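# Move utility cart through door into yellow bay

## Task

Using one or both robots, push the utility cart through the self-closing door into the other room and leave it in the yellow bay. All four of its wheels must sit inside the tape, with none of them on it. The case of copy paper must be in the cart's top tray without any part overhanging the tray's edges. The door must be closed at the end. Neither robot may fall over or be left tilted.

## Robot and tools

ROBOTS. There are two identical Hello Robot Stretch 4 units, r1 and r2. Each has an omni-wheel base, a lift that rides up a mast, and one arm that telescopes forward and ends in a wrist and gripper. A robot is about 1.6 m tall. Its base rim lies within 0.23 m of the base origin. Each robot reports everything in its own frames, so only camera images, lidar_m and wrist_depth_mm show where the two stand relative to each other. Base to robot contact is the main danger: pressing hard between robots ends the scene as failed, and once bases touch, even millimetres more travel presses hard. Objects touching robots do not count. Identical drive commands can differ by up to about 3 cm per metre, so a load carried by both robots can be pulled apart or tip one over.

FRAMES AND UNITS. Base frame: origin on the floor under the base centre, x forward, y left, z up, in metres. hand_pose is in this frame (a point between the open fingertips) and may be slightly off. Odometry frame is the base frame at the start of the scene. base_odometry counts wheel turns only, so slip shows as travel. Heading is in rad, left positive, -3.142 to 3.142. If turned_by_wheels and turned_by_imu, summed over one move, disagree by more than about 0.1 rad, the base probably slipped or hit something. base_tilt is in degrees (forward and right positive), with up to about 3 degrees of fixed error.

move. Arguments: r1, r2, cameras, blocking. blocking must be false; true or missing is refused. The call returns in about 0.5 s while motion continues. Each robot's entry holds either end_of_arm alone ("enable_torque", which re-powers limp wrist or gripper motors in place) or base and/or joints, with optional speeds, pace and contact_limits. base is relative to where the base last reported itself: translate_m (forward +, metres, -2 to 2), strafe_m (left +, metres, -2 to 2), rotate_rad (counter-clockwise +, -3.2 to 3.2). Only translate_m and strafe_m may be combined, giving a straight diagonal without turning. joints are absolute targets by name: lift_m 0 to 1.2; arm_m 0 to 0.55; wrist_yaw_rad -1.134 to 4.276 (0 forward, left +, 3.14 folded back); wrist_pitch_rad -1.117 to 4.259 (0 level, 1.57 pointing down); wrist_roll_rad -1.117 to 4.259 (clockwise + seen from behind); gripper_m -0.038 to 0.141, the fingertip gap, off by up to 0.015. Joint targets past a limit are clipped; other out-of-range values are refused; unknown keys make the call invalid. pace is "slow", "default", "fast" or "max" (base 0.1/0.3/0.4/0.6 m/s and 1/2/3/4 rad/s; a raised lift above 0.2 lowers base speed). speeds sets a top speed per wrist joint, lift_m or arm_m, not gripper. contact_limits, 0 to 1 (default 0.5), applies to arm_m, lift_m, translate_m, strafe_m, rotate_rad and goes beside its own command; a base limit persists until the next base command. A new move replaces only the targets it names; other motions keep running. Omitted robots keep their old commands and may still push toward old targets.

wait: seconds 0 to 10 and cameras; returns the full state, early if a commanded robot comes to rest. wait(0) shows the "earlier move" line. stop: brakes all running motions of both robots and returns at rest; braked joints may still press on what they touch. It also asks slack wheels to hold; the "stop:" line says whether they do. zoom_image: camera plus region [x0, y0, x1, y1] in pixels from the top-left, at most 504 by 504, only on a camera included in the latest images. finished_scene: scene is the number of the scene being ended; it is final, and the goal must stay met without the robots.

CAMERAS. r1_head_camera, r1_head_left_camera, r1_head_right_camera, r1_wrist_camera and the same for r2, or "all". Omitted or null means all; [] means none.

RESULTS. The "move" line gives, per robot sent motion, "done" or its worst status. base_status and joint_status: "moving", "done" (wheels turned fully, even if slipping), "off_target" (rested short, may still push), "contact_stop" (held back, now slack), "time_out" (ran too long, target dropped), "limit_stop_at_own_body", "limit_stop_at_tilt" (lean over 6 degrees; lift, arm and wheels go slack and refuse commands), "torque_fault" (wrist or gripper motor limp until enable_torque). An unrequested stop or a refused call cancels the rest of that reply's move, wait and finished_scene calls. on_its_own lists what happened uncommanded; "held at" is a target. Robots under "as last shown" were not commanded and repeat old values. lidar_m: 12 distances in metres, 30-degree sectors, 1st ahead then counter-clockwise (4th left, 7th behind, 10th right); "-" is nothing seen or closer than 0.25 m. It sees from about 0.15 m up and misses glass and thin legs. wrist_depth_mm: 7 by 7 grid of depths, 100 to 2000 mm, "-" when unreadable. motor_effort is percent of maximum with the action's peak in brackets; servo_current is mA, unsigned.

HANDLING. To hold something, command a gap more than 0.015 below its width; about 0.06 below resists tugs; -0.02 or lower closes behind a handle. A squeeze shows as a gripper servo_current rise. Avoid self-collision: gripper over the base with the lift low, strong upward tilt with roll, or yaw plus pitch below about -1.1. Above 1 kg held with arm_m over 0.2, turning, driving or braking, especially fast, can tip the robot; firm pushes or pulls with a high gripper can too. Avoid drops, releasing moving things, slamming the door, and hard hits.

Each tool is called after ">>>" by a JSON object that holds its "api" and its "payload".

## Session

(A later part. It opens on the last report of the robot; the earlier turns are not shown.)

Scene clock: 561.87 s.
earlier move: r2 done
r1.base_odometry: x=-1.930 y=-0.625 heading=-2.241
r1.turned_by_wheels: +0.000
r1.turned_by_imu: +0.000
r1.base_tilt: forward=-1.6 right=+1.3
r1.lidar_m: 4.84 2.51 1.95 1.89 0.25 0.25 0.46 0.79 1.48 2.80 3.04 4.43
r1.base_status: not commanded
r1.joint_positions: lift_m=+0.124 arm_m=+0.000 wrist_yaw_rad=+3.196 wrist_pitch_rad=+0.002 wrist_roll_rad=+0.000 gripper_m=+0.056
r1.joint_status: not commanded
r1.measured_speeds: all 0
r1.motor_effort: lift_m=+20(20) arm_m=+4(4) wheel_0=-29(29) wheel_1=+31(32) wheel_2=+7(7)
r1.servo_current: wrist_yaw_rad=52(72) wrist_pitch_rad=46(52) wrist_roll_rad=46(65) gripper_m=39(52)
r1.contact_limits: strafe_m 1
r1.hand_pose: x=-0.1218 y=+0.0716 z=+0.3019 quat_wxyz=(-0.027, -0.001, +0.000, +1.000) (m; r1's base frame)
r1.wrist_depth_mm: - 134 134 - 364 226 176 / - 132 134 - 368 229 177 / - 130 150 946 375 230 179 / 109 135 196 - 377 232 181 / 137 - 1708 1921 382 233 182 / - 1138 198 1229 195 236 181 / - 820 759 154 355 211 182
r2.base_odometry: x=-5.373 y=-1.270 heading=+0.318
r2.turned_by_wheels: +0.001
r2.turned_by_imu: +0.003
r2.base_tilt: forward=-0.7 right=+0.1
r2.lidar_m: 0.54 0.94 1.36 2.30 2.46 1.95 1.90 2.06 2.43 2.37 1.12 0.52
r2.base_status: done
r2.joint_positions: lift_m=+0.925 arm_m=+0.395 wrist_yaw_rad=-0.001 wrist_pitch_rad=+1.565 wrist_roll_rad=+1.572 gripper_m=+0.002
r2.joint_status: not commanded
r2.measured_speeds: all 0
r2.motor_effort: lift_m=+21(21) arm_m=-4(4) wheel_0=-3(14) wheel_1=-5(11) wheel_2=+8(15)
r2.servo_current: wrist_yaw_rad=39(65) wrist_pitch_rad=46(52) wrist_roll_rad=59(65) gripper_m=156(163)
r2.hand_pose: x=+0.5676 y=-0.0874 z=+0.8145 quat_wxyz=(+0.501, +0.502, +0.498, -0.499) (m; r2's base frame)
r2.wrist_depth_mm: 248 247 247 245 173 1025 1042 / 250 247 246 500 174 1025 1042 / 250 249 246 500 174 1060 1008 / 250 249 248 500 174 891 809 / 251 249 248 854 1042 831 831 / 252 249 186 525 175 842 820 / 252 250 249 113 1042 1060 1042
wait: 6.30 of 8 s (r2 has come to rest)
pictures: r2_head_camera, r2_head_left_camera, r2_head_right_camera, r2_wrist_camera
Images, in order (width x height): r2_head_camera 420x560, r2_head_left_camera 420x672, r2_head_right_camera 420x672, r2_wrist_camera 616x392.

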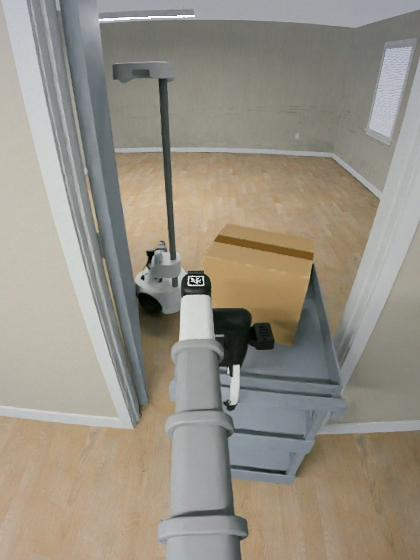

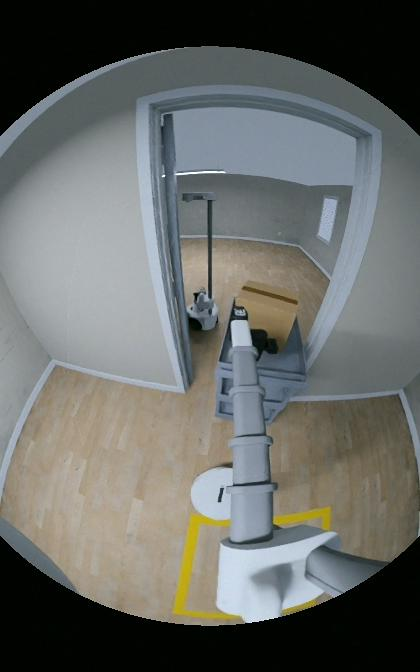

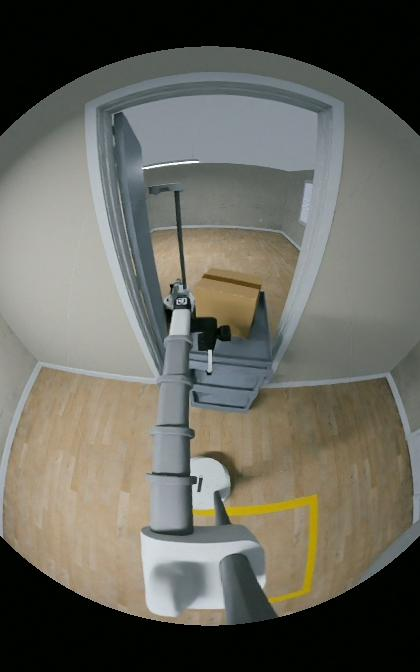

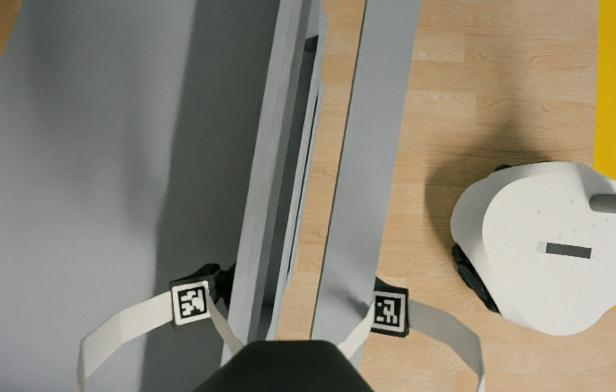

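>>> {"api": "move", "payload": {"r2": {"base":{"translate_m":-0.2,"strafe_m":0.04},"pace":"slow","contact_limits":{"translate_m":0.3}}, "blocking": false, "cameras": []}}

>>> {"api": "wait", "payload": {"seconds": 8, "cameras": ["r2_head_camera","r2_head_right_camera","r2_wrist_camera"]}}

>>> {"api": "zoom_image", "payload": {"camera": "r2_head_right_camera", "region": [140, 250, 380, 430]}}

Scene clock: 569.23 s.
move: r2 moving
r1: as last shown
r1.lidar_m: 4.84 2.48 1.93 1.85 0.25 0.25 0.50 0.78 1.48 2.80 3.06 4.44
r1.motor_effort: lift_m=+19(20) arm_m=+4(4) wheel_0=-29(29) wheel_1=+31(32) wheel_2=+7(7)
r1.servo_current: wrist_yaw_rad=46(65) wrist_pitch_rad=39(46) wrist_roll_rad=52(59) gripper_m=46(46)
r1.contact_limits: strafe_m 1
r1.wrist_depth_mm: - 134 143 - 364 226 177 / - 132 134 - 368 229 178 / - 129 150 960 375 231 179 / 108 135 196 - 379 233 181 / 137 - 1708 1983 382 234 182 / - 1118 198 1205 195 234 182 / - 809 768 154 355 211 182
r2.base_odometry: x=-5.386 y=-1.272 heading=+0.317
r2.turned_by_wheels: +0.000
r2.turned_by_imu: +0.000
r2.base_tilt: forward=-0.6 right=+0.1
r2.lidar_m: 0.53 0.94 1.33 2.29 2.45 1.93 1.91 2.04 2.42 2.36 1.17 0.53
r2.base_status: translate_m moving; strafe_m moving
r2.joint_positions: lift_m=+0.925 arm_m=+0.395 wrist_yaw_rad=-0.001 wrist_pitch_rad=+1.565 wrist_roll_rad=+1.572 gripper_m=+0.002
r2.joint_status: not commanded
r2.measured_speeds: translate_m=-0.049 strafe_m=+0.010 rotate_rad=-0.002 lift_m=+0.000 arm_m=+0.000 wrist_yaw_rad=+0.000 wrist_pitch_rad=+0.000 wrist_roll_rad=+0.000
r2.motor_effort: lift_m=+21(21) arm_m=-4(4) wheel_0=-5(7) wheel_1=-9(9) wheel_2=+12(14)
r2.servo_current: wrist_yaw_rad=39(52) wrist_pitch_rad=52(52) wrist_roll_rad=46(59) gripper_m=156(156)
r2.contact_limits: translate_m 0.3
r2.hand_pose: x=+0.5676 y=-0.0874 z=+0.8145 quat_wxyz=(+0.501, +0.502, +0.498, -0.499) (m; r2's base frame)
r2.wrist_depth_mm: 250 250 246 245 173 1042 1042 / 251 249 246 504 174 1008 1025 / 251 249 248 245 175 1042 1042 / 251 250 249 500 174 904 820 / 252 251 249 831 1042 820 820 / 252 251 185 496 176 842 809 / 253 250 250 112 1042 1042 1025
pictures: none
No camera images: "cameras" was empty.

Scene clock: 572.03 s.
earlier move: r2 done
r1.base_odometry: x=-1.930 y=-0.625 heading=-2.241
r1.turned_by_wheels: +0.000
r1.turned_by_imu: +0.000
r1.base_tilt: forward=-1.5 right=+1.3
r1.lidar_m: 4.85 2.49 1.94 1.89 0.25 0.25 0.49 0.99 1.48 2.81 3.02 4.41
r1.base_status: not commanded
r1.joint_positions: lift_m=+0.124 arm_m=+0.000 wrist_yaw_rad=+3.196 wrist_pitch_rad=+0.002 wrist_roll_rad=+0.000 gripper_m=+0.056
r1.joint_status: not commanded
r1.measured_speeds: all 0
r1.motor_effort: lift_m=+19(20) arm_m=+4(4) wheel_0=-28(29) wheel_1=+32(32) wheel_2=+7(7)
r1.servo_current: wrist_yaw_rad=39(72) wrist_pitch_rad=39(52) wrist_roll_rad=39(72) gripper_m=39(46)
r1.contact_limits: strafe_m 1
r1.hand_pose: x=-0.1218 y=+0.0716 z=+0.3019 quat_wxyz=(-0.027, -0.001, +0.000, +1.000) (m; r1's base frame)
r1.wrist_depth_mm: - 134 247 - 364 226 177 / - 132 134 - 368 229 177 / - 129 150 960 375 231 179 / 108 135 196 - 379 232 181 / 137 - 1708 - 379 234 182 / - 1229 198 1205 194 235 182 / - 809 759 154 357 211 182
r2.base_odometry: x=-5.576 y=-1.295 heading=+0.316
r2.turned_by_wheels: -0.001
r2.turned_by_imu: -0.003
r2.base_tilt: forward=-0.7 right=+0.1
r2.lidar_m: 0.53 1.08 1.67 2.28 2.31 1.76 1.70 1.83 2.42 2.38 1.41 0.49
r2.base_status: done
r2.joint_positions: lift_m=+0.925 arm_m=+0.395 wrist_yaw_rad=-0.002 wrist_pitch_rad=+1.565 wrist_roll_rad=+1.573 gripper_m=+0.002
r2.joint_status: not commanded
r2.measured_speeds: all 0
r2.motor_effort: lift_m=+21(21) arm_m=-4(4) wheel_0=-12(19) wheel_1=-7(11) wheel_2=+0(14)
r2.servo_current: wrist_yaw_rad=59(65) wrist_pitch_rad=46(52) wrist_roll_rad=46(59) gripper_m=150(163)
r2.contact_limits: translate_m 0.3
r2.hand_pose: x=+0.5675 y=-0.0874 z=+0.8145 quat_wxyz=(+0.500, +0.503, +0.497, -0.500) (m; r2's base frame)
r2.wrist_depth_mm: 250 249 247 245 174 1042 1042 / 250 248 248 246 175 1042 1042 / 250 249 247 539 174 1025 1025 / 250 248 248 831 175 878 809 / 249 248 248 1060 175 831 820 / 251 178 183 504 175 820 820 / 252 249 249 112 1042 1042 1025
wait: 2.80 of 8 s (r2 has come to rest)
pictures: r2_head_camera, r2_head_right_camera, r2_wrist_camera
Images, in order (width x height): r2_head_camera 420x560, r2_head_right_camera 420x672, r2_wrist_camera 616x392.

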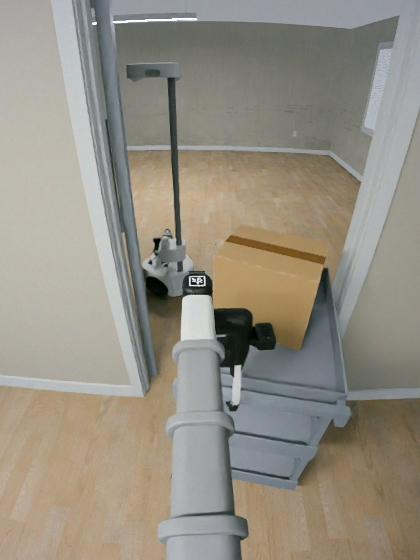

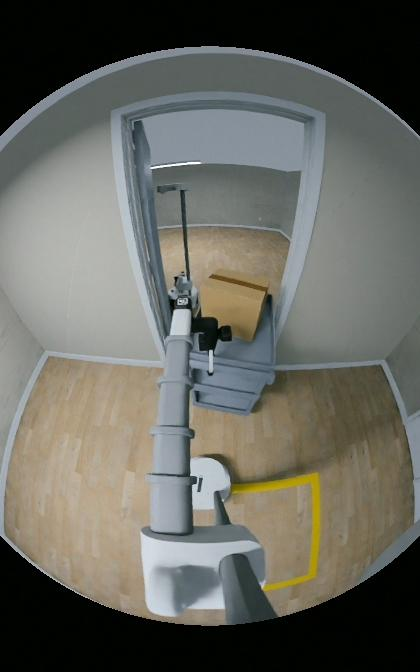

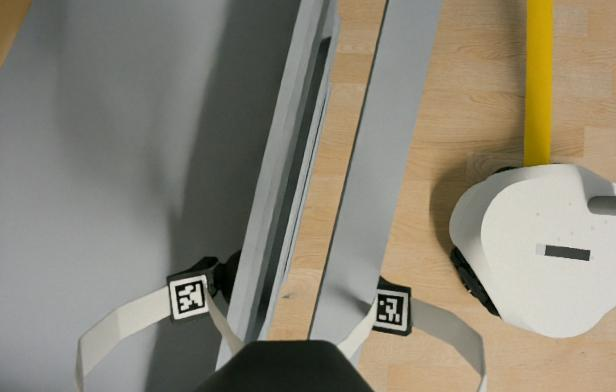

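Scaled by 2.100 from the camera's 420x672 image, which has a finer 600x960 frame.

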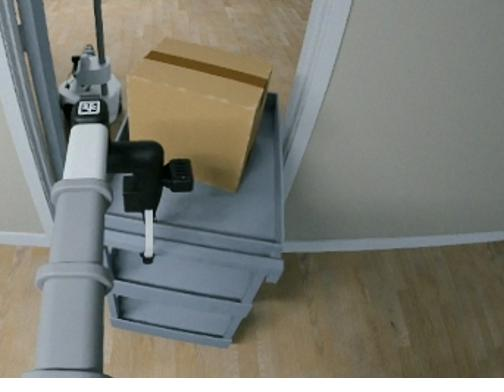

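>>> {"api": "move", "payload": {"r2": {"base":{"translate_m":-0.25,"strafe_m":0.05},"pace":"slow","contact_limits":{"translate_m":0.3}}, "blocking": false, "cameras": []}}

>>> {"api": "wait", "payload": {"seconds": 8, "cameras": ["r2_head_camera","r2_head_right_camera","r2_wrist_camera"]}}

>>> {"api": "zoom_image", "payload": {"camera": "r2_head_right_camera", "region": [140, 250, 380, 430]}}

Scene clock: 587.70 s.
move: r2 moving
r1: as last shown
r1.base_tilt: forward=-1.5 right=+1.2
r1.lidar_m: 4.85 2.47 1.92 1.86 0.25 0.25 0.50 1.00 1.48 2.82 3.00 4.42
r1.motor_effort: lift_m=+19(20) arm_m=+4(4) wheel_0=-28(29) wheel_1=+31(32) wheel_2=+7(7)
r1.servo_current: wrist_yaw_rad=46(52) wrist_pitch_rad=39(46) wrist_roll_rad=46(65) gripper_m=39(46)
r1.contact_limits: strafe_m 1
r1.wrist_depth_mm: - 134 245 - 364 226 177 / - 132 134 - 370 229 177 / - 129 150 960 375 231 179 / 108 135 196 - 377 233 181 / 138 - 1708 - 379 234 181 / - 1229 194 1182 195 235 182 / - 820 759 154 355 211 182
r2.base_odometry: x=-5.588 y=-1.296 heading=+0.314
r2.turned_by_wheels: -0.002
r2.turned_by_imu: -0.001
r2.base_tilt: forward=-0.7 right=+0.1
r2.lidar_m: 0.53 1.12 1.68 2.27 2.25 1.74 1.68 1.80 2.43 2.38 1.40 0.53
r2.base_status: translate_m moving; strafe_m moving
r2.joint_positions: lift_m=+0.925 arm_m=+0.395 wrist_yaw_rad=-0.002 wrist_pitch_rad=+1.565 wrist_roll_rad=+1.573 gripper_m=+0.002
r2.joint_status: not commanded
r2.measured_speeds: translate_m=-0.048 strafe_m=+0.010 rotate_rad=+0.001 lift_m=+0.000 arm_m=+0.000 wrist_yaw_rad=+0.000 wrist_pitch_rad=+0.000 wrist_roll_rad=+0.000
r2.motor_effort: lift_m=+21(21) arm_m=-4(4) wheel_0=-17(20) wheel_1=-10(11) wheel_2=+7(7)
r2.servo_current: wrist_yaw_rad=46(59) wrist_pitch_rad=46(46) wrist_roll_rad=59(65) gripper_m=150(163)
r2.contact_limits: translate_m 0.3
r2.hand_pose: x=+0.5675 y=-0.0874 z=+0.8145 quat_wxyz=(+0.500, +0.503, +0.497, -0.500) (m; r2's base frame)
r2.wrist_depth_mm: 252 251 250 247 175 1025 1008 / 253 250 249 248 175 1025 1025 / 252 250 248 512 176 1042 1025 / 253 251 249 525 176 904 820 / 252 252 249 544 1060 820 809 / 254 177 183 196 176 831 820 / 254 252 250 112 1042 1025 1042
pictures: none
No camera images: "cameras" was empty.

Scene clock: 591.00 s.
earlier move: r2 done
r1.base_odometry: x=-1.930 y=-0.625 heading=-2.241
r1.turned_by_wheels: +0.000
r1.turned_by_imu: +0.000
r1.base_tilt: forward=-1.6 right=+1.3
r1.lidar_m: 4.84 2.50 1.93 1.87 0.25 0.25 0.48 1.24 1.51 2.83 3.03 4.43
r1.base_status: not commanded
r1.joint_positions: lift_m=+0.124 arm_m=+0.000 wrist_yaw_rad=+3.196 wrist_pitch_rad=+0.002 wrist_roll_rad=+0.000 gripper_m=+0.056
r1.joint_status: not commanded
r1.measured_speeds: all 0
r1.motor_effort: lift_m=+20(20) arm_m=+4(4) wheel_0=-28(29) wheel_1=+32(32) wheel_2=+7(7)
r1.servo_current: wrist_yaw_rad=39(78) wrist_pitch_rad=46(46) wrist_roll_rad=46(65) gripper_m=39(46)
r1.contact_limits: strafe_m 1
r1.hand_pose: x=-0.1218 y=+0.0716 z=+0.3019 quat_wxyz=(-0.027, -0.001, +0.000, +1.000) (m; r1's base frame)
r1.wrist_depth_mm: - 134 246 - 364 226 177 / - 132 134 - 368 229 177 / - 129 150 946 375 231 179 / 109 135 196 - 379 233 181 / 137 1756 - 1983 382 234 182 / - 1229 198 1205 194 235 182 / - 820 768 154 355 211 182
r2.base_odometry: x=-5.828 y=-1.324 heading=+0.314
r2.turned_by_wheels: +0.000
r2.turned_by_imu: -0.003
r2.base_tilt: forward=-0.7 right=+0.1
r2.lidar_m: 0.53 1.38 2.03 2.23 1.93 1.51 1.43 1.56 2.28 2.42 1.75 0.49
r2.base_status: done
r2.joint_positions: lift_m=+0.925 arm_m=+0.395 wrist_yaw_rad=-0.004 wrist_pitch_rad=+1.565 wrist_roll_rad=+1.575 gripper_m=+0.002
r2.joint_status: not commanded
r2.measured_speeds: all 0
r2.motor_effort: lift_m=+21(21) arm_m=-4(4) wheel_0=-13(20) wheel_1=-9(11) wheel_2=-1(7)
r2.servo_current: wrist_yaw_rad=46(65) wrist_pitch_rad=46(52) wrist_roll_rad=46(65) gripper_m=143(163)
r2.contact_limits: translate_m 0.3
r2.hand_pose: x=+0.5674 y=-0.0874 z=+0.8145 quat_wxyz=(+0.500, +0.503, +0.497, -0.500) (m; r2's base frame)
r2.wrist_depth_mm: 249 247 246 246 1042 1025 1042 / 250 249 246 246 193 1060 1042 / 250 249 245 246 176 1025 1025 / 250 248 247 1060 175 831 820 / 250 249 248 1060 175 820 820 / 250 249 179 1060 175 842 820 / 251 249 248 112 1025 1042 1042
wait: 3.30 of 8 s (r2 has come to rest)
pictures: r2_head_camera, r2_head_right_camera, r2_wrist_camera
Images, in order (width x height): r2_head_camera 420x560, r2_head_right_camera 420x672, r2_wrist_camera 616x392.

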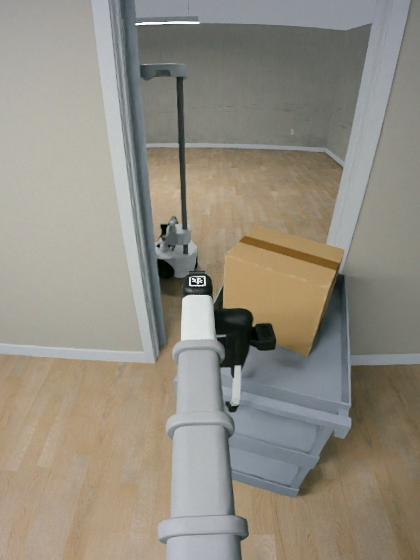

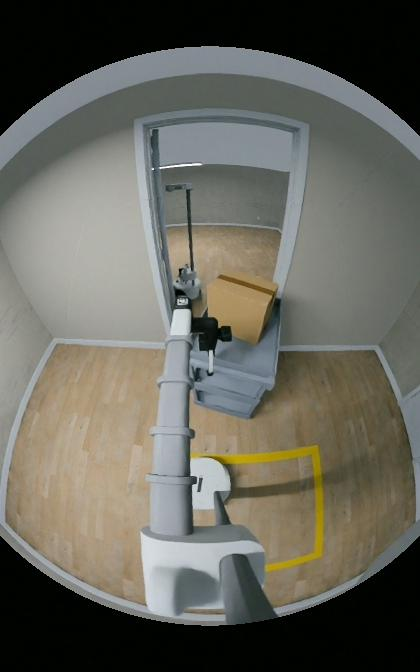

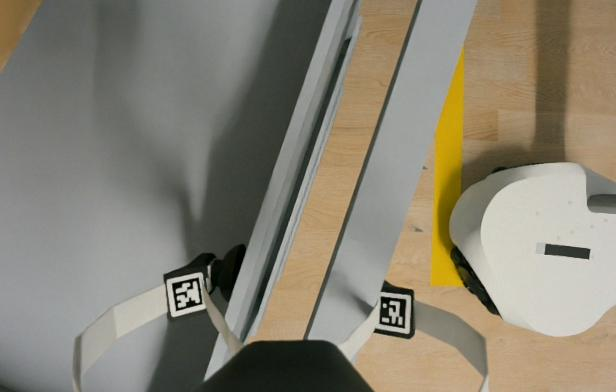

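Scaled by 2.100 from the camera's 420x672 image, which has a finer 600x960 frame.

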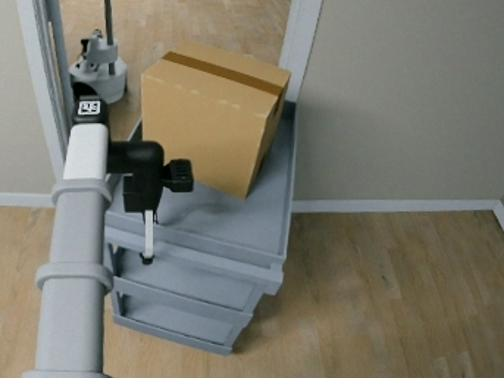

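>>> {"api": "move", "payload": {"r2": {"base":{"translate_m":-0.35,"strafe_m":0.1},"pace":"slow","contact_limits":{"translate_m":0.3}}, "blocking": false, "cameras": []}}

>>> {"api": "wait", "payload": {"seconds": 8, "cameras": ["r2_head_camera","r2_head_right_camera","r2_wrist_camera"]}}

>>> {"api": "zoom_image", "payload": {"camera": "r2_head_right_camera", "region": [140, 250, 380, 430]}}

Scene clock: 598.93 s.
move: r2 moving
r1: as last shown
r1.lidar_m: 4.84 2.49 1.95 1.90 0.25 0.25 0.48 1.24 1.48 2.83 3.04 4.44
r1.motor_effort: lift_m=+20(20) arm_m=+4(4) wheel_0=-28(28) wheel_1=+32(32) wheel_2=+7(7)
r1.servo_current: wrist_yaw_rad=46(65) wrist_pitch_rad=46(46) wrist_roll_rad=46(59) gripper_m=39(46)
r1.contact_limits: strafe_m 1
r1.wrist_depth_mm: - 134 246 - 362 226 177 / - 132 134 - 368 229 177 / - 129 150 960 375 231 179 / 108 135 196 - 379 233 181 / 137 1756 1983 1983 379 234 181 / - 1255 198 1205 195 235 182 / - 820 759 154 355 211 182
r2.base_odometry: x=-5.841 y=-1.325 heading=+0.312
r2.turned_by_wheels: -0.002
r2.turned_by_imu: -0.002
r2.base_tilt: forward=-0.7 right=+0.1
r2.lidar_m: 0.53 1.39 2.02 2.25 1.94 1.48 1.44 1.55 2.27 2.42 1.76 0.48
r2.base_status: translate_m moving; strafe_m moving
r2.joint_positions: lift_m=+0.925 arm_m=+0.395 wrist_yaw_rad=-0.004 wrist_pitch_rad=+1.565 wrist_roll_rad=+1.575 gripper_m=+0.002
r2.joint_status: not commanded
r2.measured_speeds: translate_m=-0.049 strafe_m=+0.013 rotate_rad=-0.002 lift_m=+0.000 arm_m=+0.000 wrist_yaw_rad=+0.000 wrist_pitch_rad=+0.000 wrist_roll_rad=+0.000
r2.motor_effort: lift_m=+21(21) arm_m=-4(4) wheel_0=-17(23) wheel_1=-11(11) wheel_2=+5(5)
r2.servo_current: wrist_yaw_rad=46(52) wrist_pitch_rad=46(52) wrist_roll_rad=46(59) gripper_m=150(156)
r2.contact_limits: translate_m 0.3
r2.hand_pose: x=+0.5674 y=-0.0874 z=+0.8145 quat_wxyz=(+0.500, +0.503, +0.497, -0.500) (m; r2's base frame)
r2.wrist_depth_mm: 251 250 248 247 1042 1025 1025 / 252 251 248 246 176 1025 1025 / 252 250 249 247 176 1025 1042 / 253 250 248 1078 176 854 820 / 253 252 247 1078 175 820 820 / 252 249 183 544 176 831 809 / 254 252 250 112 1042 1060 1042
pictures: none
No camera images: "cameras" was empty.

Scene clock: 603.30 s.
earlier move: r2 done
r1.base_odometry: x=-1.930 y=-0.625 heading=-2.241
r1.turned_by_wheels: +0.000
r1.turned_by_imu: +0.000
r1.base_tilt: forward=-1.6 right=+1.3
r1.lidar_m: 4.86 2.50 1.91 1.89 0.25 0.25 0.52 1.30 1.52 2.79 3.05 4.42
r1.base_status: not commanded
r1.joint_positions: lift_m=+0.124 arm_m=+0.000 wrist_yaw_rad=+3.196 wrist_pitch_rad=+0.002 wrist_roll_rad=+0.000 gripper_m=+0.056
r1.joint_status: not commanded
r1.measured_speeds: all 0
r1.motor_effort: lift_m=+20(20) arm_m=+4(4) wheel_0=-28(29) wheel_1=+31(32) wheel_2=+7(7)
r1.servo_current: wrist_yaw_rad=33(72) wrist_pitch_rad=46(59) wrist_roll_rad=46(65) gripper_m=39(52)
r1.contact_limits: strafe_m 1
r1.hand_pose: x=-0.1218 y=+0.0716 z=+0.3019 quat_wxyz=(-0.027, -0.001, +0.000, +1.000) (m; r1's base frame)
r1.wrist_depth_mm: - 134 246 - 362 225 176 / - 132 134 - 368 229 178 / - 129 150 960 375 230 180 / 109 135 196 - 379 232 181 / 137 - - 1983 382 234 182 / - 1229 198 1229 194 235 182 / - 820 768 154 357 211 182
r2.base_odometry: x=-6.192 y=-1.337 heading=+0.312
r2.turned_by_wheels: +0.000
r2.turned_by_imu: -0.006
r2.base_tilt: forward=-0.6 right=+0.1
r2.lidar_m: 0.55 1.76 2.23 2.15 1.51 1.14 1.09 1.17 1.70 2.48 2.21 0.46
r2.base_status: done
r2.joint_positions: lift_m=+0.925 arm_m=+0.395 wrist_yaw_rad=-0.006 wrist_pitch_rad=+1.565 wrist_roll_rad=+1.577 gripper_m=+0.002
r2.joint_status: not commanded
r2.measured_speeds: all 0
r2.motor_effort: lift_m=+21(21) arm_m=-4(4) wheel_0=-16(23) wheel_1=-8(13) wheel_2=-2(5)
r2.servo_current: wrist_yaw_rad=59(59) wrist_pitch_rad=46(52) wrist_roll_rad=59(65) gripper_m=150(163)
r2.contact_limits: translate_m 0.3
r2.hand_pose: x=+0.5672 y=-0.0874 z=+0.8145 quat_wxyz=(+0.499, +0.504, +0.495, -0.501) (m; r2's base frame)
r2.wrist_depth_mm: 248 248 246 246 1060 173 1025 / 250 248 246 246 1042 174 1025 / 249 249 246 246 1025 1025 1025 / 249 249 247 246 174 831 831 / 250 249 247 1060 174 831 831 / 250 176 180 1078 175 831 820 / 249 248 178 112 1042 1042 1042
wait: 4.37 of 8 s (r2 has come to rest)
pictures: r2_head_camera, r2_head_right_camera, r2_wrist_camera
Images, in order (width x height): r2_head_camera 420x560, r2_head_right_camera 420x672, r2_wrist_camera 616x392.

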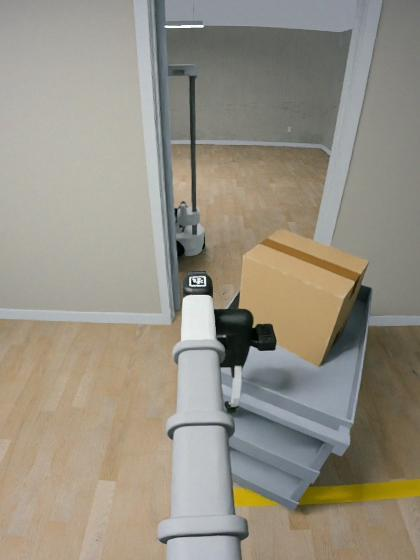

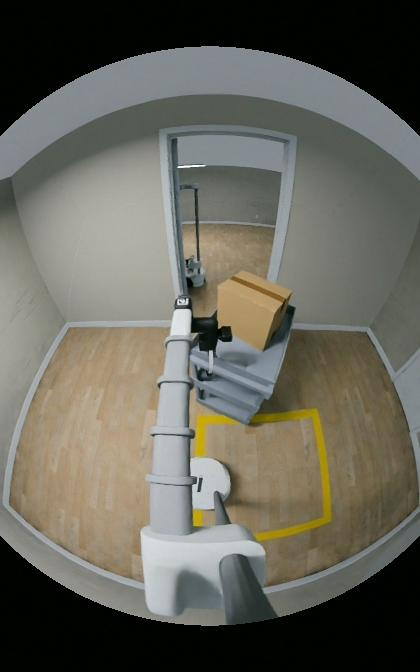

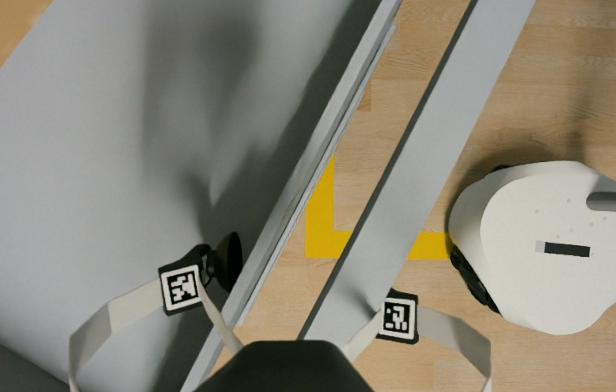

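Scaled by 2.100 from the camera's 420x672 image, which has a finer 600x960 frame.

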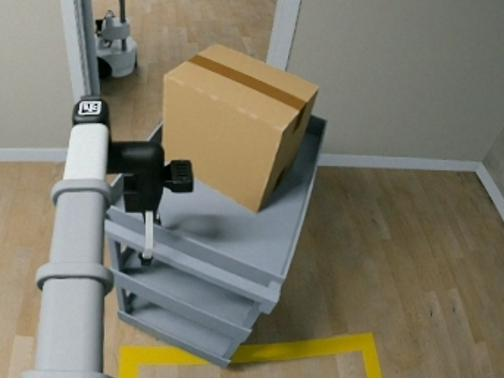

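>>> {"api": "move", "payload": {"r2": {"base":{"translate_m":-0.7,"strafe_m":-0.25},"pace":"slow","contact_limits":{"translate_m":0.3}}, "blocking": false, "cameras": []}}

>>> {"api": "wait", "payload": {"seconds": 10, "cameras": ["r2_head_camera","r2_head_left_camera","r2_head_right_camera","r2_wrist_camera"]}}

Scene clock: 616.77 s.
move: r2 moving
r1: as last shown
r1.lidar_m: 4.86 2.52 1.93 1.89 0.25 0.25 0.48 1.30 1.49 2.82 3.02 4.40
r1.motor_effort: lift_m=+19(20) arm_m=+4(4) wheel_0=-28(29) wheel_1=+32(32) wheel_2=+7(7)
r1.servo_current: wrist_yaw_rad=65(65) wrist_pitch_rad=33(52) wrist_roll_rad=46(52) gripper_m=39(46)
r1.contact_limits: strafe_m 1
r1.wrist_depth_mm: - 134 246 - 364 226 177 / - 132 134 - 368 229 177 / - 129 150 960 373 231 179 / 109 135 196 - 379 233 181 / 137 - - 1983 382 233 181 / - 1255 198 1205 195 234 182 / - 809 768 154 355 211 182
r2.base_odometry: x=-6.202 y=-1.345 heading=+0.311
r2.turned_by_wheels: -0.001
r2.turned_by_imu: -0.001
r2.base_tilt: forward=-0.6 right=+0.0
r2.lidar_m: 0.56 1.78 2.23 2.19 1.50 1.12 1.09 1.18 1.70 2.44 2.25 0.46
r2.base_status: translate_m moving; strafe_m moving
r2.joint_positions: lift_m=+0.925 arm_m=+0.395 wrist_yaw_rad=-0.006 wrist_pitch_rad=+1.565 wrist_roll_rad=+1.577 gripper_m=+0.002
r2.joint_status: not commanded
r2.measured_speeds: translate_m=-0.048 strafe_m=-0.017 rotate_rad=+0.006 lift_m=+0.000 arm_m=+0.000 wrist_yaw_rad=+0.000 wrist_pitch_rad=+0.000 wrist_roll_rad=+0.000
r2.motor_effort: lift_m=+21(21) arm_m=-4(4) wheel_0=-12(18) wheel_1=-13(13) wheel_2=+5(5)
r2.servo_current: wrist_yaw_rad=39(59) wrist_pitch_rad=52(52) wrist_roll_rad=59(72) gripper_m=156(163)
r2.contact_limits: translate_m 0.3
r2.hand_pose: x=+0.5672 y=-0.0874 z=+0.8145 quat_wxyz=(+0.498, +0.505, +0.495, -0.502) (m; r2's base frame)
r2.wrist_depth_mm: 250 249 247 245 1042 174 1042 / 251 249 248 245 1060 173 1025 / 252 250 247 246 1042 1042 1042 / 251 250 248 248 175 831 820 / 251 250 247 1042 175 820 809 / 252 176 183 1060 175 831 831 / 253 251 251 112 1060 1042 1008
pictures: none
No camera images: "cameras" was empty.

Scene clock: 624.93 s.
earlier move: r2 done
r1.base_odometry: x=-1.930 y=-0.625 heading=-2.241
r1.turned_by_wheels: +0.000
r1.turned_by_imu: -0.001
r1.base_tilt: forward=-1.6 right=+1.3
r1.lidar_m: 4.85 2.51 1.92 1.89 0.25 0.25 0.50 1.30 1.50 2.81 3.03 4.41
r1.base_status: not commanded
r1.joint_positions: lift_m=+0.124 arm_m=+0.000 wrist_yaw_rad=+3.196 wrist_pitch_rad=+0.002 wrist_roll_rad=+0.000 gripper_m=+0.056
r1.joint_status: not commanded
r1.measured_speeds: all 0
r1.motor_effort: lift_m=+19(20) arm_m=+4(4) wheel_0=-28(29) wheel_1=+32(32) wheel_2=+7(7)
r1.servo_current: wrist_yaw_rad=59(65) wrist_pitch_rad=46(52) wrist_roll_rad=39(72) gripper_m=39(52)
r1.contact_limits: strafe_m 1
r1.hand_pose: x=-0.1218 y=+0.0716 z=+0.3019 quat_wxyz=(-0.027, -0.001, +0.000, +1.000) (m; r1's base frame)
r1.wrist_depth_mm: - 134 246 - 364 226 176 / - 132 134 - 368 229 178 / - 130 150 946 375 230 180 / 109 135 196 - 379 232 181 / 137 - - - 379 234 182 / - 1229 198 1205 194 235 181 / - 820 759 154 355 211 182
r2.base_odometry: x=-6.781 y=-1.789 heading=+0.313
r2.turned_by_wheels: +0.002
r2.turned_by_imu: +0.004
r2.base_tilt: forward=-0.7 right=+0.0
r2.lidar_m: 0.47 2.46 2.53 1.44 0.60 0.44 0.41 0.42 0.70 2.22 2.34 0.57
r2.base_status: done
r2.joint_positions: lift_m=+0.925 arm_m=+0.395 wrist_yaw_rad=+0.004 wrist_pitch_rad=+1.565 wrist_roll_rad=+1.567 gripper_m=+0.002
r2.joint_status: not commanded
r2.measured_speeds: all 0
r2.motor_effort: lift_m=+21(21) arm_m=-4(5) wheel_0=+0(18) wheel_1=-3(13) wheel_2=+8(14)
r2.servo_current: wrist_yaw_rad=46(65) wrist_pitch_rad=46(52) wrist_roll_rad=52(72) gripper_m=150(163)
r2.contact_limits: translate_m 0.3
r2.hand_pose: x=+0.5680 y=-0.0874 z=+0.8145 quat_wxyz=(+0.504, +0.499, +0.501, -0.496) (m; r2's base frame)
r2.wrist_depth_mm: 249 247 225 174 1042 1025 1042 / 249 248 224 174 1042 1025 1025 / 250 248 242 175 1042 1025 1042 / 251 249 239 175 1060 976 809 / 251 248 247 176 1042 831 820 / 251 250 187 176 180 831 820 / 252 250 249 112 - 1042 1042
wait: 8.17 of 10 s (r2 has come to rest)
pictures: r2_head_camera, r2_head_left_camera, r2_head_right_camera, r2_wrist_camera
Images, in order (width x height): r2_head_camera 420x560, r2_head_left_camera 420x672, r2_head_right_camera 420x672, r2_wrist_camera 616x392.

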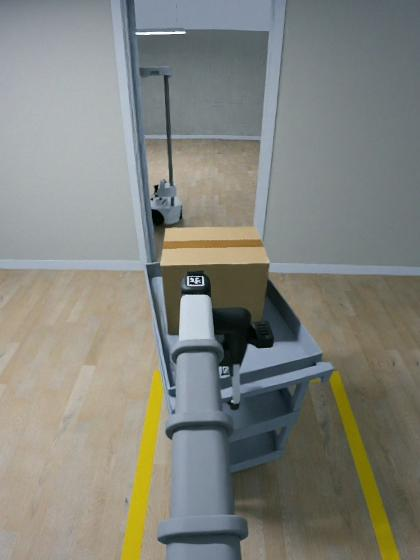

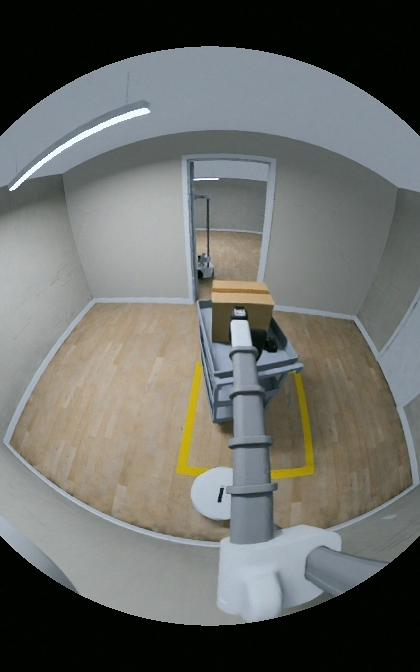

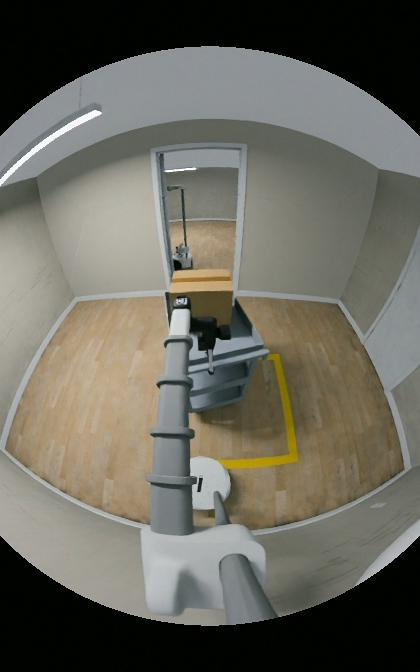

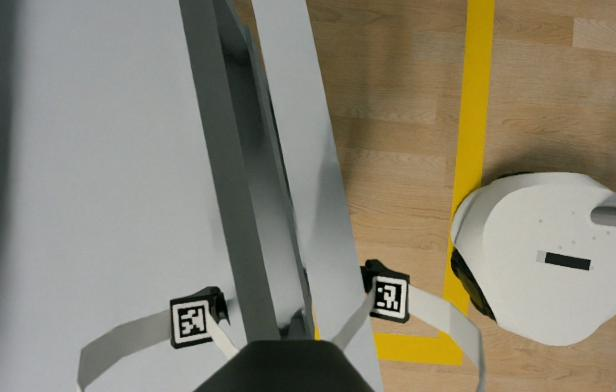

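>>> {"api": "move", "payload": {"r2": {"base":{"translate_m":-0.1},"joints":{"arm_m":0.29},"pace":"slow","contact_limits":{"translate_m":0.3}}, "blocking": false, "cameras": []}}

>>> {"api": "wait", "payload": {"seconds": 5, "cameras": []}}

>>> {"api": "wait", "payload": {"seconds": 1, "cameras": ["r2_head_left_camera","r2_wrist_camera"]}}

>>> {"api": "zoom_image", "payload": {"camera": "r2_head_left_camera", "region": [140, 270, 360, 530]}}

Scene clock: 642.03 s.
move: r2 moving
r1: as last shown
r1.turned_by_imu: +0.000
r1.lidar_m: 4.86 2.49 1.89 1.88 0.25 0.25 0.47 1.27 1.48 2.82 3.04 4.42
r1.motor_effort: lift_m=+19(20) arm_m=+4(4) wheel_0=-28(28) wheel_1=+32(32) wheel_2=+7(7)
r1.servo_current: wrist_yaw_rad=52(59) wrist_pitch_rad=46(52) wrist_roll_rad=39(65) gripper_m=39(46)
r1.contact_limits: strafe_m 1
r1.wrist_depth_mm: - 134 246 - 364 226 177 / - 132 134 - 370 229 177 / - 129 150 960 375 230 179 / 108 135 196 - 377 233 181 / 137 - - - 382 234 182 / - 1229 198 1205 194 235 182 / - 820 759 154 355 211 182
r2.base_odometry: x=-6.793 y=-1.793 heading=+0.313
r2.turned_by_wheels: +0.000
r2.turned_by_imu: +0.001
r2.base_tilt: forward=-0.6 right=+0.1
r2.lidar_m: 0.47 2.48 2.54 1.36 0.55 0.42 0.41 0.45 0.68 2.22 2.35 0.57
r2.base_status: translate_m moving
r2.joint_positions: lift_m=+0.925 arm_m=+0.383 wrist_yaw_rad=+0.007 wrist_pitch_rad=+1.563 wrist_roll_rad=+1.567 gripper_m=+0.002
r2.joint_status: arm_m moving
r2.measured_speeds: translate_m=-0.049 strafe_m=-0.001 rotate_rad=-0.005 lift_m=+0.000 arm_m=-0.049 wrist_yaw_rad=+0.000 wrist_pitch_rad=+0.000 wrist_roll_rad=+0.000
r2.motor_effort: lift_m=+21(21) arm_m=-9(15) wheel_0=-7(7) wheel_1=-7(7) wheel_2=+16(18)
r2.servo_current: wrist_yaw_rad=52(72) wrist_pitch_rad=52(52) wrist_roll_rad=46(59) gripper_m=156(156)
r2.contact_limits: translate_m 0.3
r2.hand_pose: x=+0.5564 y=-0.0874 z=+0.8145 quat_wxyz=(+0.505, +0.499, +0.501, -0.495) (m; r2's base frame)
r2.wrist_depth_mm: 251 249 211 175 1025 1042 1008 / 251 250 215 175 1042 1025 1025 / 252 250 224 175 1025 1042 1025 / 253 250 229 175 1025 991 831 / 254 251 247 176 1042 831 809 / 254 252 190 176 183 809 820 / 256 251 250 112 - 1060 1042
pictures: none
No camera images: "cameras" was empty.

Scene clock: 643.87 s.
earlier move: r2 done
r1.base_odometry: x=-1.930 y=-0.625 heading=-2.241
r1.turned_by_wheels: +0.000
r1.turned_by_imu: +0.000
r1.base_tilt: forward=-1.6 right=+1.3
r1.lidar_m: 4.84 2.49 1.94 1.87 0.25 0.25 0.48 1.27 1.50 2.83 3.01 4.43
r1.base_status: not commanded
r1.joint_positions: lift_m=+0.124 arm_m=+0.000 wrist_yaw_rad=+3.196 wrist_pitch_rad=+0.002 wrist_roll_rad=+0.000 gripper_m=+0.056
r1.joint_status: not commanded
r1.measured_speeds: all 0
r1.motor_effort: lift_m=+20(20) arm_m=+3(4) wheel_0=-28(29) wheel_1=+32(32) wheel_2=+7(7)
r1.servo_current: wrist_yaw_rad=39(72) wrist_pitch_rad=39(52) wrist_roll_rad=52(65) gripper_m=39(46)
r1.contact_limits: strafe_m 1
r1.hand_pose: x=-0.1218 y=+0.0716 z=+0.3019 quat_wxyz=(-0.027, -0.001, +0.000, +1.000) (m; r1's base frame)
r1.wrist_depth_mm: - 134 246 - 362 226 177 / - 132 134 - 370 229 177 / - 129 150 960 375 231 179 / 108 135 196 - 379 233 181 / 137 - - - 382 234 182 / - 1255 198 1205 195 234 182 / - 820 768 154 355 211 182
r2.base_odometry: x=-6.876 y=-1.820 heading=+0.313
r2.turned_by_wheels: +0.000
r2.turned_by_imu: +0.000
r2.base_tilt: forward=-0.7 right=+0.0
r2.lidar_m: 0.36 2.54 2.53 1.10 0.43 0.31 0.30 0.36 0.54 1.86 2.32 0.46
r2.base_status: done
r2.joint_positions: lift_m=+0.925 arm_m=+0.290 wrist_yaw_rad=+0.007 wrist_pitch_rad=+1.564 wrist_roll_rad=+1.566 gripper_m=+0.002
r2.joint_status: all done
r2.measured_speeds: all 0
r2.motor_effort: lift_m=+21(21) arm_m=-6(15) wheel_0=-4(11) wheel_1=-3(8) wheel_2=+6(18)
r2.servo_current: wrist_yaw_rad=39(72) wrist_pitch_rad=46(52) wrist_roll_rad=52(72) gripper_m=150(156)
r2.contact_limits: translate_m 0.3
r2.hand_pose: x=+0.4635 y=-0.0874 z=+0.8145 quat_wxyz=(+0.504, +0.499, +0.501, -0.496) (m; r2's base frame)
r2.wrist_depth_mm: 246 247 224 1060 1042 1025 1042 / 247 245 207 174 1060 1042 1042 / 247 248 230 174 1060 1042 1042 / 248 248 229 175 1042 831 831 / 249 248 237 175 842 831 820 / 249 249 185 232 177 831 820 / 250 247 248 112 1042 1042 1042
wait: 1.83 of 5 s (r2 has come to rest)
pictures: none
No camera images: "cameras" was empty.

Scene clock: 644.87 s.
r1.base_odometry: x=-1.930 y=-0.625 heading=-2.241
r1.turned_by_wheels: +0.000
r1.turned_by_imu: +0.000
r1.base_tilt: forward=-1.6 right=+1.3
r1.lidar_m: 4.84 2.48 1.90 1.89 0.25 0.25 0.47 1.33 1.49 2.83 3.01 4.45
r1.base_status: not commanded
r1.joint_positions: lift_m=+0.124 arm_m=+0.000 wrist_yaw_rad=+3.196 wrist_pitch_rad=+0.002 wrist_roll_rad=+0.000 gripper_m=+0.056
r1.joint_status: not commanded
r1.measured_speeds: all 0
r1.motor_effort: lift_m=+19(20) arm_m=+4(4) wheel_0=-28(29) wheel_1=+31(32) wheel_2=+7(7)
r1.servo_current: wrist_yaw_rad=52(72) wrist_pitch_rad=52(52) wrist_roll_rad=59(65) gripper_m=39(46)
r1.contact_limits: strafe_m 1
r1.hand_pose: x=-0.1218 y=+0.0716 z=+0.3019 quat_wxyz=(-0.027, -0.001, +0.000, +1.000) (m; r1's base frame)
r1.wrist_depth_mm: - 134 246 - 364 226 176 / - 132 134 - 368 229 177 / - 129 150 960 375 231 179 / 108 135 196 - 379 232 181 / 137 - - - 382 233 182 / - 1229 198 1205 194 235 182 / - 820 759 154 355 211 182
r2.base_odometry: x=-6.876 y=-1.820 heading=+0.313
r2.turned_by_wheels: +0.000
r2.turned_by_imu: +0.000
r2.base_tilt: forward=-0.6 right=+0.1
r2.lidar_m: 0.35 2.54 2.54 1.13 0.44 0.33 0.31 0.36 0.53 1.85 2.32 0.48
r2.base_status: done
r2.joint_positions: lift_m=+0.925 arm_m=+0.290 wrist_yaw_rad=+0.007 wrist_pitch_rad=+1.564 wrist_roll_rad=+1.566 gripper_m=+0.002
r2.joint_status: all done
r2.measured_speeds: all 0
r2.motor_effort: lift_m=+21(21) arm_m=-7(15) wheel_0=-4(11) wheel_1=-3(8) wheel_2=+6(18)
r2.servo_current: wrist_yaw_rad=65(72) wrist_pitch_rad=52(52) wrist_roll_rad=52(72) gripper_m=150(156)
r2.contact_limits: translate_m 0.3
r2.hand_pose: x=+0.4635 y=-0.0874 z=+0.8145 quat_wxyz=(+0.504, +0.499, +0.501, -0.496) (m; r2's base frame)
r2.wrist_depth_mm: 247 244 223 1042 1042 1025 1025 / 246 247 208 174 1042 1042 1042 / 248 247 232 174 1042 1025 1025 / 248 247 229 174 1042 831 831 / 249 247 237 175 842 831 820 / 249 247 186 233 178 820 820 / 250 249 248 112 1060 1060 1060
wait: 1.00 s; at rest by 0.27 s
pictures: r2_head_left_camera, r2_wrist_camera
Images, in order (width x height): r2_head_left_camera 420x672, r2_wrist_camera 616x392.

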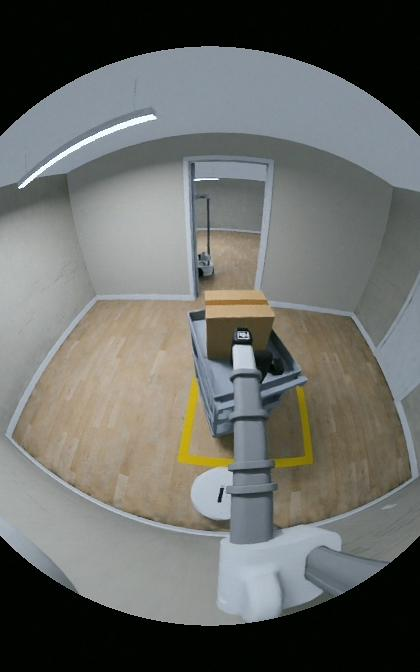

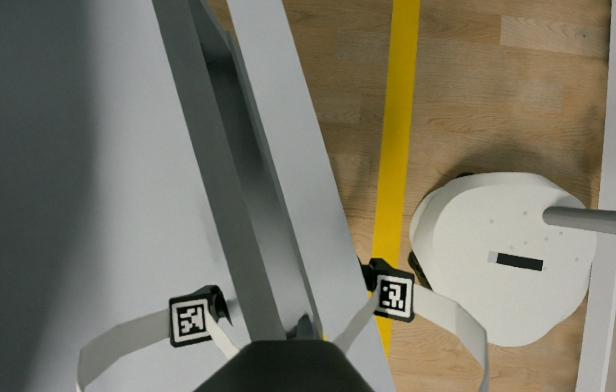

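Scaled by 1.938 from the camera's 420x672 image, which has a finer 600x960 frame.

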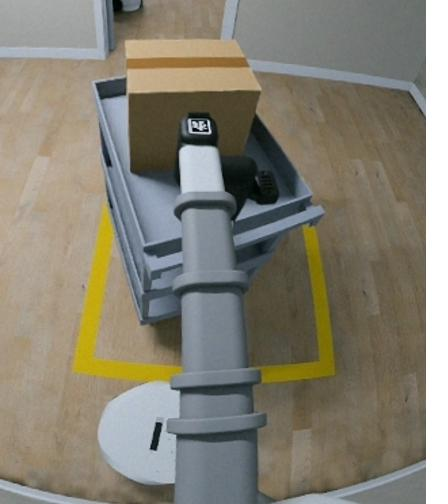

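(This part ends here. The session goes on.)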